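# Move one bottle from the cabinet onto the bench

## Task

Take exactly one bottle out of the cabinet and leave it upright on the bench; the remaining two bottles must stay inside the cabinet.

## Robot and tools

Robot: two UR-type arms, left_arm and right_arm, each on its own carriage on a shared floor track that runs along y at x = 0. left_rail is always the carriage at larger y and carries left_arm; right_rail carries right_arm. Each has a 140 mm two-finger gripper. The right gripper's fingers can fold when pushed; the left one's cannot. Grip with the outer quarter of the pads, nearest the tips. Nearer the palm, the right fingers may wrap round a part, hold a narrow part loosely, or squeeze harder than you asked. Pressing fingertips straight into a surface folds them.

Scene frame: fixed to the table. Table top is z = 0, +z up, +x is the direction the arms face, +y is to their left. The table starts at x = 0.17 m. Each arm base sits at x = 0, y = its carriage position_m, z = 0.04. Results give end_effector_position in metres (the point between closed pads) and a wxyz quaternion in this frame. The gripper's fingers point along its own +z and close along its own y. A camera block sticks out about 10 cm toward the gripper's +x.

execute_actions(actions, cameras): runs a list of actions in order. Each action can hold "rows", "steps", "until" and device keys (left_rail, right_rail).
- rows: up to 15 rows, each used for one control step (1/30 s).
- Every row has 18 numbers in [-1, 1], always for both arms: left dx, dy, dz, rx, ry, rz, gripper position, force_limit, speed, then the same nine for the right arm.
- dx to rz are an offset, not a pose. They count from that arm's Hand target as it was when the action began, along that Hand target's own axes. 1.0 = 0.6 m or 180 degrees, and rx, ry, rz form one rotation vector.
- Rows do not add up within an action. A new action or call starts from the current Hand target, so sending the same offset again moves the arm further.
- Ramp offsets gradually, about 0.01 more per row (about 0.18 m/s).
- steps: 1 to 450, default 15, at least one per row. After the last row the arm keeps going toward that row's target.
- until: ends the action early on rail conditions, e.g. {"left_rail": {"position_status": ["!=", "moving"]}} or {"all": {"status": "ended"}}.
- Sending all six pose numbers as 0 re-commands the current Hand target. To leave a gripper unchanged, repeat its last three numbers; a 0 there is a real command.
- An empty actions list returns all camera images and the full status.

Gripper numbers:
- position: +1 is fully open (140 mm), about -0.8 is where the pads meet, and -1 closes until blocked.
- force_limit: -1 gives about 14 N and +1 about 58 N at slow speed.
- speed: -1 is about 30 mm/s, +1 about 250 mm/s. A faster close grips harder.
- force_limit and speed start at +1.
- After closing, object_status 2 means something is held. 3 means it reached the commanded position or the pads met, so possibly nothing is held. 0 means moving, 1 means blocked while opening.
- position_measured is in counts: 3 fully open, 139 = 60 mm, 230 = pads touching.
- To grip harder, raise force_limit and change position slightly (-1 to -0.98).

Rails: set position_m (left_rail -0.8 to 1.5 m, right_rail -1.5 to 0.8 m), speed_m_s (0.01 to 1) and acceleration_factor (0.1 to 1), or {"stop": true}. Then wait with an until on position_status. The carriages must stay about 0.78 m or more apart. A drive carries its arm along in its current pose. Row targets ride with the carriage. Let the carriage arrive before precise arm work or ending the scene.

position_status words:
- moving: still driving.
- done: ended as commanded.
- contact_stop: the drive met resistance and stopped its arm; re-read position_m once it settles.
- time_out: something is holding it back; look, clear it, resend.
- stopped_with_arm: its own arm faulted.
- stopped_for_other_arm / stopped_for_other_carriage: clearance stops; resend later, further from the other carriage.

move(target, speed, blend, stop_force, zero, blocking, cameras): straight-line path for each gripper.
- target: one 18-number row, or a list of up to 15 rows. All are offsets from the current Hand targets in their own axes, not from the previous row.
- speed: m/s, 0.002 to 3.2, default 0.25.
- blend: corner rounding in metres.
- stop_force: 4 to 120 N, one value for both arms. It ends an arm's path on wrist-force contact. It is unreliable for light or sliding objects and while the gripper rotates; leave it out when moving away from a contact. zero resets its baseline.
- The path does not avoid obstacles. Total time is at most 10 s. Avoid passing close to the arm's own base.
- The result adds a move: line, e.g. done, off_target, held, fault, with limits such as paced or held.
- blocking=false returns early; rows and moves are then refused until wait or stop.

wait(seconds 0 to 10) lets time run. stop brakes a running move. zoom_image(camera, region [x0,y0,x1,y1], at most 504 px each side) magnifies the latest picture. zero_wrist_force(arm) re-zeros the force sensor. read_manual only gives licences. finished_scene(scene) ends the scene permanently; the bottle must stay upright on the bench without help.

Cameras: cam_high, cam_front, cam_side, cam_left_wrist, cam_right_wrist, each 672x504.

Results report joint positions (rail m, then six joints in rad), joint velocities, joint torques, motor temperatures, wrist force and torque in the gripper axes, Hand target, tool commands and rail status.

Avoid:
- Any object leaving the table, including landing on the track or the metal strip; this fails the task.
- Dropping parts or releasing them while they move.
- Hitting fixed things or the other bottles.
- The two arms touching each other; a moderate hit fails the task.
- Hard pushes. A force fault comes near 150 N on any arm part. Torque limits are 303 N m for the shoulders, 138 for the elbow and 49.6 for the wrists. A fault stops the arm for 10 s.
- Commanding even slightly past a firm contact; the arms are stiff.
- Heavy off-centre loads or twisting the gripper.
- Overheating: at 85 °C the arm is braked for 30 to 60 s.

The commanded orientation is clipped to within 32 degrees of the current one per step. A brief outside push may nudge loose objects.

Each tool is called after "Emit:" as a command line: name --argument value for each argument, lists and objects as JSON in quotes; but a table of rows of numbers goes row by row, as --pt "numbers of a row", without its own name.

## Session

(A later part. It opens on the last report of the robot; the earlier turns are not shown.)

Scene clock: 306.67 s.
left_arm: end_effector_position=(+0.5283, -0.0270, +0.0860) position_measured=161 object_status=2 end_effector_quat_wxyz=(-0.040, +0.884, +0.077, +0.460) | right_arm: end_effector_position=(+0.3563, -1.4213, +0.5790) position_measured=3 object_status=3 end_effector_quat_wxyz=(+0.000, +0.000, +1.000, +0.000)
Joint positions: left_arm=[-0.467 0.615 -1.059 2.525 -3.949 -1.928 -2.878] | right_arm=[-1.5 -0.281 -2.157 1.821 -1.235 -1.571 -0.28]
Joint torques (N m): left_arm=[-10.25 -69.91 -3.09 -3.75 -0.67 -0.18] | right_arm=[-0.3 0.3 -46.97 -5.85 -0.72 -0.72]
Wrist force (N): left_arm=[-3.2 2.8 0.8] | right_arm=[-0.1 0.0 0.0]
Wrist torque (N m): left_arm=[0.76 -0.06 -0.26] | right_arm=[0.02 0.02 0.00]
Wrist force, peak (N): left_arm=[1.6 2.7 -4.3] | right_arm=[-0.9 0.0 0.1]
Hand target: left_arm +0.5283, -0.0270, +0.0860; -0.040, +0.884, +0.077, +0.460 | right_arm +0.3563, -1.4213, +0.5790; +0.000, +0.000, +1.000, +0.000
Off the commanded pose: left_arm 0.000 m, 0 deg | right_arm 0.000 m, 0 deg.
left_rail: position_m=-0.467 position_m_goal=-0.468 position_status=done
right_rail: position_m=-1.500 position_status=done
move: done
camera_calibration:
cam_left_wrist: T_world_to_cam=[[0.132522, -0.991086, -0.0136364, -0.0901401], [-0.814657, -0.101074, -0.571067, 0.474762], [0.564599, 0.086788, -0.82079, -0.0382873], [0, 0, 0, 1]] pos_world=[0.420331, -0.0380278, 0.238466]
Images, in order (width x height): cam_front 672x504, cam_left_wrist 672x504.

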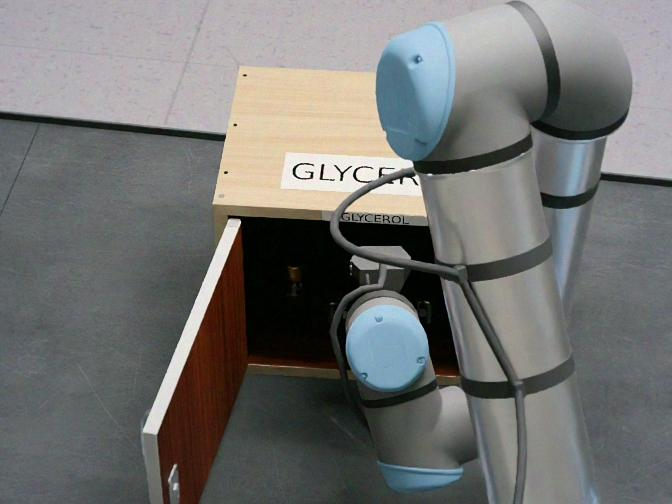

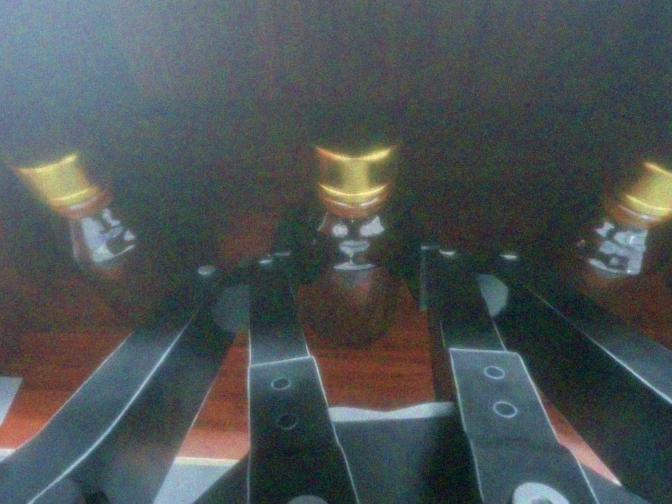

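Emit:
move --target '[-0.1504, -0.0005, -0.2148, 0, 0, 0, -1, -0.3, -1, 0, 0, 0, 0, 0, 0, 1, 1, 1]' --speed 0.1 --cameras '["cam_left_wrist", "cam_front"]'

Scene clock: 317.17 s.
left_arm: end_effector_position=(+0.3734, -0.0540, +0.0860) position_measured=161 object_status=2 end_effector_quat_wxyz=(-0.040, +0.884, +0.077, +0.460) | right_arm: end_effector_position=(+0.3563, -1.4213, +0.5790) position_measured=3 object_status=3 end_effector_quat_wxyz=(+0.000, +0.000, +1.000, +0.000)
Joint positions: left_arm=[-0.467 0.829 -1.084 2.708 -4.043 -2.093 -2.727] | right_arm=[-1.5 -0.281 -2.157 1.821 -1.235 -1.571 -0.28]
Joint torques (N m): left_arm=[13.07 -58.49 5.27 -3.87 -4.23 3.9] | right_arm=[1.66 0.43 -47.05 -5.91 -0.6 -0.46]
Wrist force (N): left_arm=[-2.8 2.1 1.4] | right_arm=[-0.6 -0.4 -0.5]
Wrist torque (N m): left_arm=[0.58 -0.14 -0.54] | right_arm=[-0.09 0.12 0.00]
Wrist force, peak (N): left_arm=[-3.5 2.9 1.0] | right_arm=[-0.6 -0.6 -0.5]
Hand target: left_arm +0.3733, -0.0540, +0.0860; -0.040, +0.884, +0.077, +0.460 | right_arm +0.3563, -1.4213, +0.5790; +0.000, +0.000, +1.000, +0.000
Off the commanded pose: left_arm 0.000 m, 0 deg | right_arm 0.000 m, 0 deg.
left_rail: position_m=-0.467 position_m_goal=-0.468 position_status=done
right_rail: position_m=-1.500 position_status=done
move: done
camera_calibration:
cam_left_wrist: T_world_to_cam=[[0.132498, -0.991088, -0.0137746, -0.0963329], [-0.814664, -0.100975, -0.571074, 0.345852], [0.564594, 0.0868879, -0.820783, 0.0515183], [0, 0, 0, 1]] pos_world=[0.265431, -0.0650282, 0.238466]
Images, in order (width x height): cam_front 672x504, cam_left_wrist 672x504.

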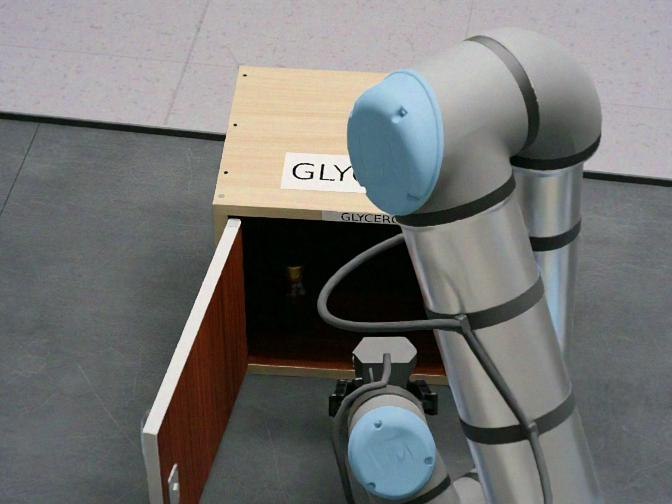

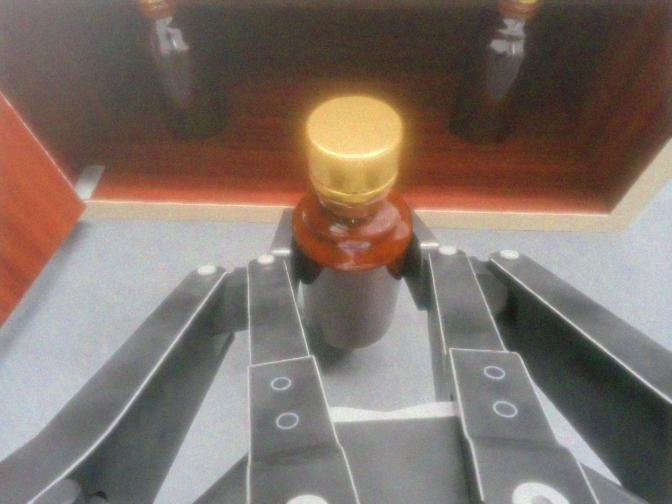

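Now drive sideways clear of the cabinet.

Emit:
execute_actions --actions '[{"left_rail": {"position_m": -0.72, "acceleration_factor": 0.35, "speed_m_s": 0.3}}, {"steps": 240, "until": {"left_rail": {"position_status": ["!=", "moving"]}}}]' --cameras '["cam_high", "cam_front", "cam_left_wrist"]'

Scene clock: 322.67 s.
left_arm: end_effector_position=(+0.3733, -0.3065, +0.0860) position_measured=161 object_status=2 end_effector_quat_wxyz=(-0.040, +0.884, +0.077, +0.460) | right_arm: end_effector_position=(+0.3563, -1.4213, +0.5790) position_measured=3 object_status=3 end_effector_quat_wxyz=(+0.000, +0.000, +1.000, +0.000)
Joint positions: left_arm=[-0.72 0.829 -1.084 2.708 -4.043 -2.093 -2.727] | right_arm=[-1.5 -0.281 -2.157 1.821 -1.235 -1.571 -0.28]
Joint torques (N m): left_arm=[9.31 -52.68 0.45 -4.28 -3.64 3.77] | right_arm=[0.26 1.36 -46.61 -6.07 -0.66 -0.68]
Wrist force (N): left_arm=[-2.9 2.0 1.0] | right_arm=[-0.4 -0.3 -0.3]
Wrist torque (N m): left_arm=[0.56 -0.10 -0.53] | right_arm=[-0.07 0.08 0.01]
Wrist force, peak (N): left_arm=[-3.1 2.8 1.2] | right_arm=[-0.8 -0.3 -0.4]
Hand target: left_arm +0.3733, -0.3065, +0.0860; -0.040, +0.884, +0.077, +0.460 | right_arm +0.3563, -1.4213, +0.5790; +0.000, +0.000, +1.000, +0.000
Tool commands: left_gripper/position=-1.0 left_gripper/force_limit=-0.3 left_gripper/speed=-1.0 right_gripper/position=+1.0 right_gripper/force_limit=+1.0 right_gripper/speed=+1.0
Off the commanded pose: left_arm 0.000 m, 0 deg | right_arm 0.000 m, 0 deg.
left_rail: position_m=-0.720 speed_m_s=0.30 position_status=done
right_rail: position_m=-1.500 position_status=done
camera_calibration:
cam_left_wrist: T_world_to_cam=[[0.132498, -0.991088, -0.0137746, -0.346569], [-0.814664, -0.100975, -0.571074, 0.320275], [0.564594, 0.0868879, -0.820783, 0.0735139], [0, 0, 0, 1]] pos_world=[0.265331, -0.317528, 0.238466]
Images, in order (width x height): cam_high 672x504, cam_front 672x504, cam_left_wrist 672x504.

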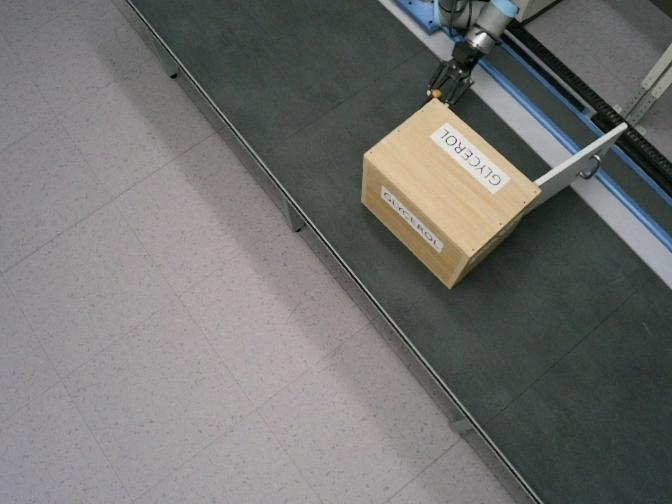

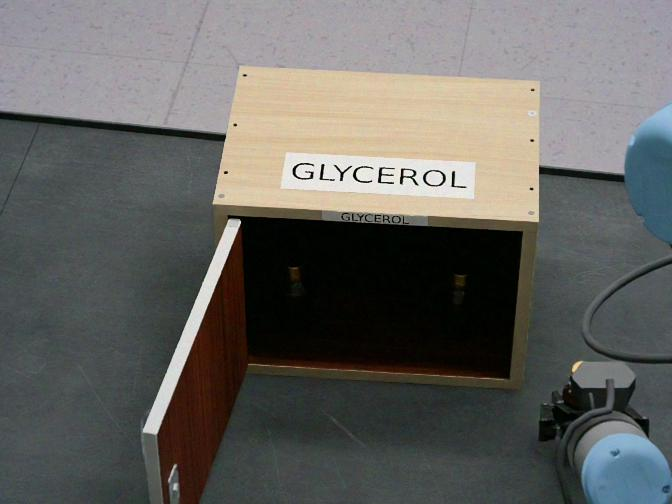

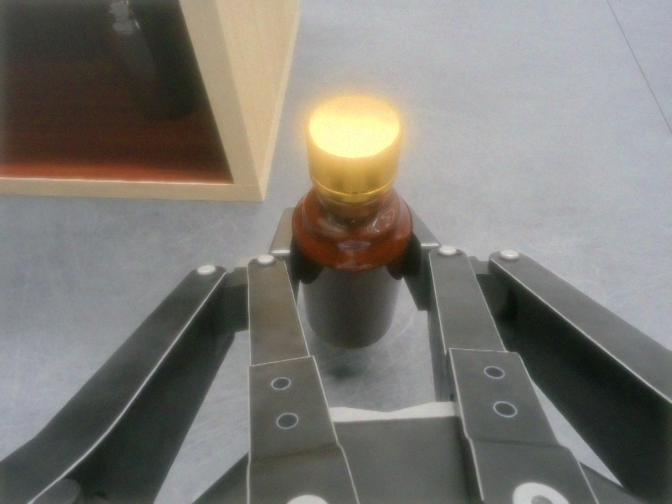

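Emit:
move --target '[-0.0355, 0, 0.0249, 0, 0, 0, -1, -0.3, -1, 0, 0, 0, 0, 0, 0, 1, 1, 1]' --speed 0.06

Emit:
move --target '[-0.03, 0, 0.021, 0, 0, 0, -1, -0.3, -1, 0, 0, 0, 0, 0, 0, 1, 1, 1]' --speed 0.008 --stop_force 4 --cameras '["cam_left_wrist"]'

Scene clock: 330.87 s.
left_arm: end_effector_position=(+0.3733, -0.3065, +0.0600) position_measured=161 object_status=2 end_effector_quat_wxyz=(-0.040, +0.884, +0.077, +0.460) | right_arm: end_effector_position=(+0.3563, -1.4213, +0.5790) position_measured=3 object_status=3 end_effector_quat_wxyz=(+0.000, +0.000, +1.000, +0.000)
Joint positions: left_arm=[-0.72 0.829 -0.984 2.7 -4.135 -2.093 -2.727] | right_arm=[-1.5 -0.281 -2.157 1.821 -1.235 -1.571 -0.28]
Joint torques (N m): left_arm=[-11.79 -33.15 -8.58 -7.8 0.59 -4.81] | right_arm=[1.01 0.01 -46.7 -5.92 -0.79 -0.8]
Wrist force (N): left_arm=[-2.7 2.5 1.4] | right_arm=[-0.5 0.1 -0.1]
Wrist torque (N m): left_arm=[0.66 -0.15 -0.43] | right_arm=[0.03 0.10 0.01]
Wrist force, peak (N): left_arm=[-3.5 2.5 1.6] | right_arm=[-0.7 -0.5 -0.4]
Hand target: left_arm +0.3733, -0.3065, +0.0600; -0.040, +0.884, +0.077, +0.460 | right_arm +0.3563, -1.4213, +0.5790; +0.000, +0.000, +1.000, +0.000
Off the commanded pose: left_arm 0.000 m, 0 deg | right_arm 0.000 m, 0 deg.
left_rail: position_m=-0.720 speed_m_s=0.30 position_status=done
right_rail: position_m=-1.500 position_status=done
move: done

Scene clock: 333.60 s.
left_arm: end_effector_position=(+0.3733, -0.3065, +0.0479) position_measured=161 object_status=2 end_effector_quat_wxyz=(-0.040, +0.884, +0.077, +0.460) | right_arm: end_effector_position=(+0.3563, -1.4213, +0.5790) position_measured=3 object_status=3 end_effector_quat_wxyz=(+0.000, +0.000, +1.000, +0.000)
Joint positions: left_arm=[-0.72 0.829 -0.939 2.695 -4.175 -2.093 -2.727] | right_arm=[-1.5 -0.281 -2.157 1.821 -1.235 -1.571 -0.28]
Joint torques (N m): left_arm=[-11.26 -60.33 11.18 -4.49 1.6 -0.84] | right_arm=[-0.39 1.16 -46.46 -6.02 -0.74 -0.78]
Wrist force (N): left_arm=[-0.9 2.3 0.5] | right_arm=[-0.4 -0.2 0.0]
Wrist torque (N m): left_arm=[0.69 -0.20 -0.45] | right_arm=[-0.04 0.07 0.00]
Wrist force, peak (N): left_arm=[8.6 4.3 -14.0] | right_arm=[-0.7 -0.5 0.2]
Hand target: left_arm +0.3733, -0.3065, +0.0479; -0.040, +0.884, +0.077, +0.460 (not the last commanded pose) | right_arm +0.3563, -1.4213, +0.5790; +0.000, +0.000, +1.000, +0.000
Off the commanded pose: left_arm 0.010 m, 0 deg | right_arm 0.000 m, 0 deg.
left_rail: position_m=-0.720 speed_m_s=0.30 position_status=done
right_rail: position_m=-1.500 position_status=done
move: contact (left_arm)
camera_calibration:
cam_left_wrist: T_world_to_cam=[[0.132449, -0.991095, -0.0137044, -0.347097], [-0.814716, -0.100982, -0.570999, 0.298513], [0.564531, 0.0867935, -0.820836, 0.0422396], [0, 0, 0, 1]] pos_world=[0.265331, -0.317528, 0.200366]
Images, in order (width x height): cam_left_wrist 672x504.

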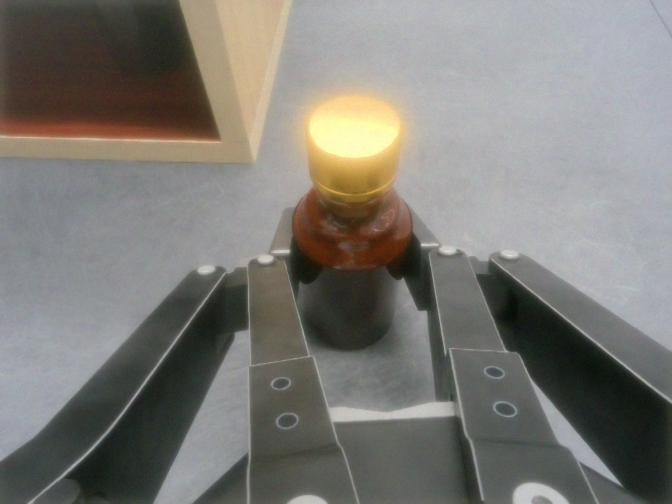

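Emit:
execute_actions --actions '[{"rows": [[0, 0, 0, 0, 0, 0, -0.03, -0.3, -1, 0, 0, 0, 0, 0, 0, 0, 1, 1, 1]], "steps": 60}]' --cameras '["cam_left_wrist"]'


Emit:
execute_actions --actions '[{"rows": [[0, 0, 0, 0, 0, 0, -0.03, -0.3, -1, 0, 0, 0, 0, 0, 0, 1, 1, 1]], "steps": 60}]' --cameras '["cam_left_wrist"]'

Scene clock: 341.20 s.
left_arm: end_effector_position=(+0.3733, -0.3065, +0.0479) position_measured=132 object_status=3 end_effector_quat_wxyz=(-0.040, +0.884, +0.077, +0.460) | right_arm: end_effector_position=(+0.3563, -1.4213, +0.5790) position_measured=3 object_status=3 end_effector_quat_wxyz=(+0.000, +0.000, +1.000, +0.000)
Joint positions: left_arm=[-0.72 0.829 -0.939 2.695 -4.175 -2.093 -2.727] | right_arm=[-1.5 -0.281 -2.157 1.821 -1.235 -1.571 -0.28]
Joint torques (N m): left_arm=[-8.66 -58.29 7.61 -6.41 0.88 -1.07] | right_arm=[0.99 0.23 -46.78 -6.11 -0.72 -0.92]
Wrist force (N): left_arm=[-0.7 2.5 -0.6] | right_arm=[-0.1 -0.5 -0.1]
Wrist torque (N m): left_arm=[0.66 -0.15 -0.47] | right_arm=[-0.10 0.02 0.01]
Wrist force, peak (N): left_arm=[-0.4 3.5 0.7] | right_arm=[-0.9 -0.4 0.0]
Hand target: left_arm +0.3733, -0.3065, +0.0479; -0.040, +0.884, +0.077, +0.460 | right_arm +0.3563, -1.4213, +0.5790; +0.000, +0.000, +1.000, +0.000
Off the commanded pose: left_arm 0.000 m, 0 deg | right_arm 0.000 m, 0 deg.
left_rail: position_m=-0.720 speed_m_s=0.30 position_status=done
right_rail: position_m=-1.500 position_status=done
camera_calibration:
cam_left_wrist: T_world_to_cam=[[0.132449, -0.991095, -0.0137044, -0.347097], [-0.814716, -0.100982, -0.570999, 0.298513], [0.564531, 0.0867935, -0.820836, 0.0422396], [0, 0, 0, 1]] pos_world=[0.265331, -0.317528, 0.200366]
Images, in order (width x height): cam_left_wrist 672x504.

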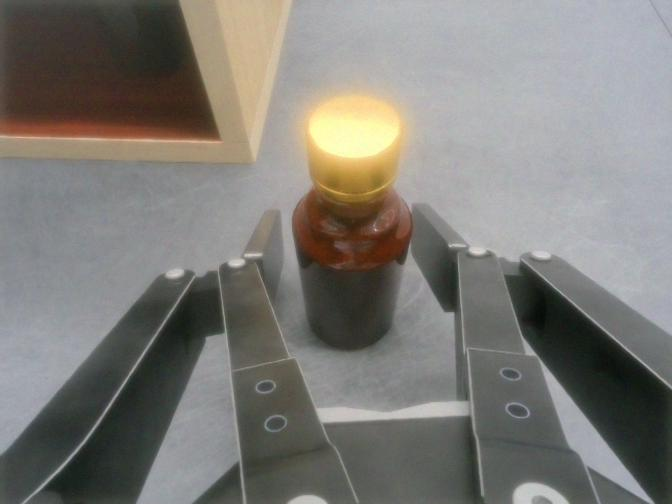

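Emit:
move --pt "0.1365 0 -0.0956 0 0 0 -0.03 -0.3 -1 0 0 0 0 0 0 1 1 1" --pt "0.1365 0 -0.2 0 0 0 -0.03 -0.3 -1 0 0 0 0 0 0 1 1 1" --speed 0.12 --blend 0.02 --cameras '["cam_high", "cam_front", "cam_side", "cam_left_wrist"]'

Scene clock: 350.33 s.
left_arm: end_effector_position=(+0.3227, -0.3154, +0.1838) position_measured=132 object_status=3 end_effector_quat_wxyz=(-0.040, +0.884, +0.077, +0.460) | right_arm: end_effector_position=(+0.3563, -1.4213, +0.5790) position_measured=3 object_status=3 end_effector_quat_wxyz=(+0.000, +0.000, +1.000, +0.000)
Joint positions: left_arm=[-0.72 0.931 -1.502 2.735 -3.608 -2.168 -2.645] | right_arm=[-1.5 -0.281 -2.157 1.821 -1.235 -1.571 -0.28]
Joint torques (N m): left_arm=[13.41 -35.98 -29.6 -3.62 -3.95 3.7] | right_arm=[1.38 -0.62 -46.1 -6.27 -0.55 -0.85]
Wrist force (N): left_arm=[-0.4 2.4 -0.2] | right_arm=[-0.4 0.0 0.0]
Wrist torque (N m): left_arm=[0.63 -0.16 -0.54] | right_arm=[0.01 0.08 0.00]
Wrist force, peak (N): left_arm=[-0.6 2.5 -1.8] | right_arm=[-0.6 -0.1 -0.8]
Hand target: left_arm +0.3227, -0.3154, +0.1838; -0.040, +0.884, +0.077, +0.460 | right_arm +0.3563, -1.4213, +0.5790; +0.000, +0.000, +1.000, +0.000
Off the commanded pose: left_arm 0.000 m, 0 deg | right_arm 0.000 m, 0 deg.
left_rail: position_m=-0.720 speed_m_s=0.30 position_status=done
right_rail: position_m=-1.500 position_status=done
move: done
camera_calibration:
cam_left_wrist: T_world_to_cam=[[0.132506, -0.991086, -0.0137854, -0.347336], [-0.81471, -0.100982, -0.571008, 0.33399], [0.564526, 0.0868928, -0.820829, 0.18316], [0, 0, 0, 1]] pos_world=[0.214731, -0.326428, 0.336266]
Images, in order (width x height): cam_high 672x504, cam_front 672x504, cam_side 672x504, cam_left_wrist 672x504.

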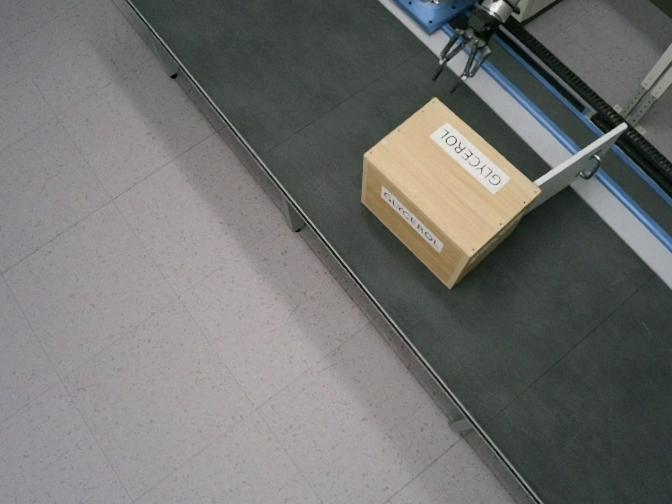

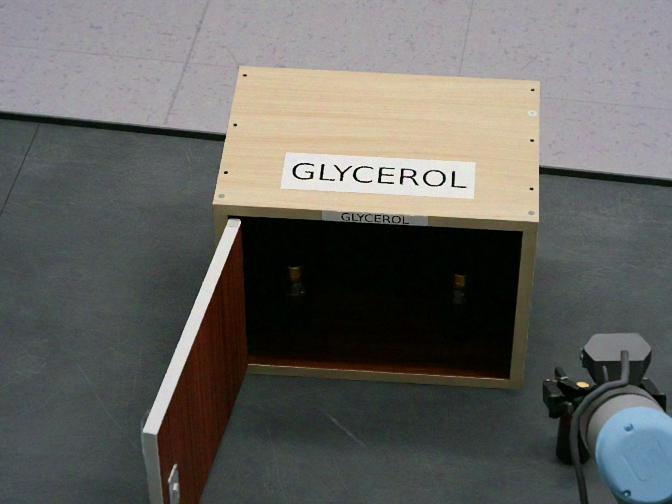

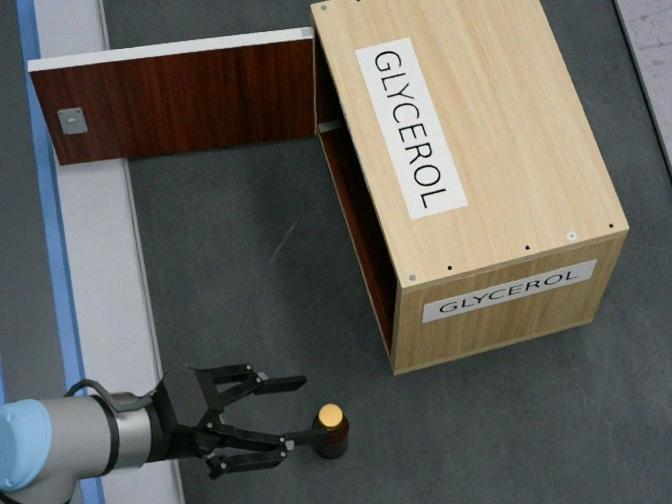

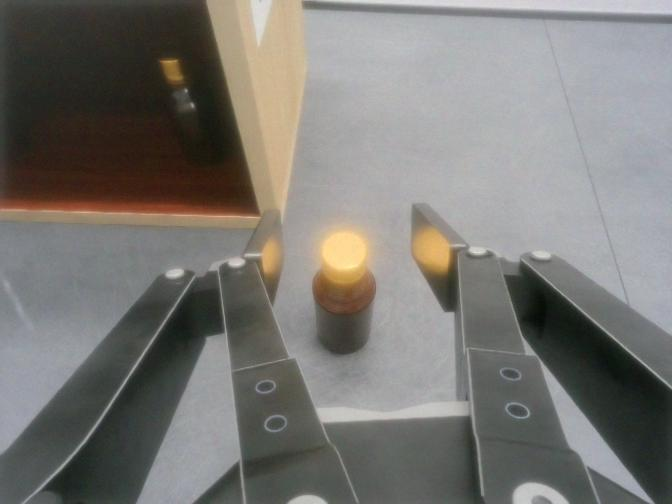

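Emit:
finished_scene --scene 2

The scene is finished: the task was done.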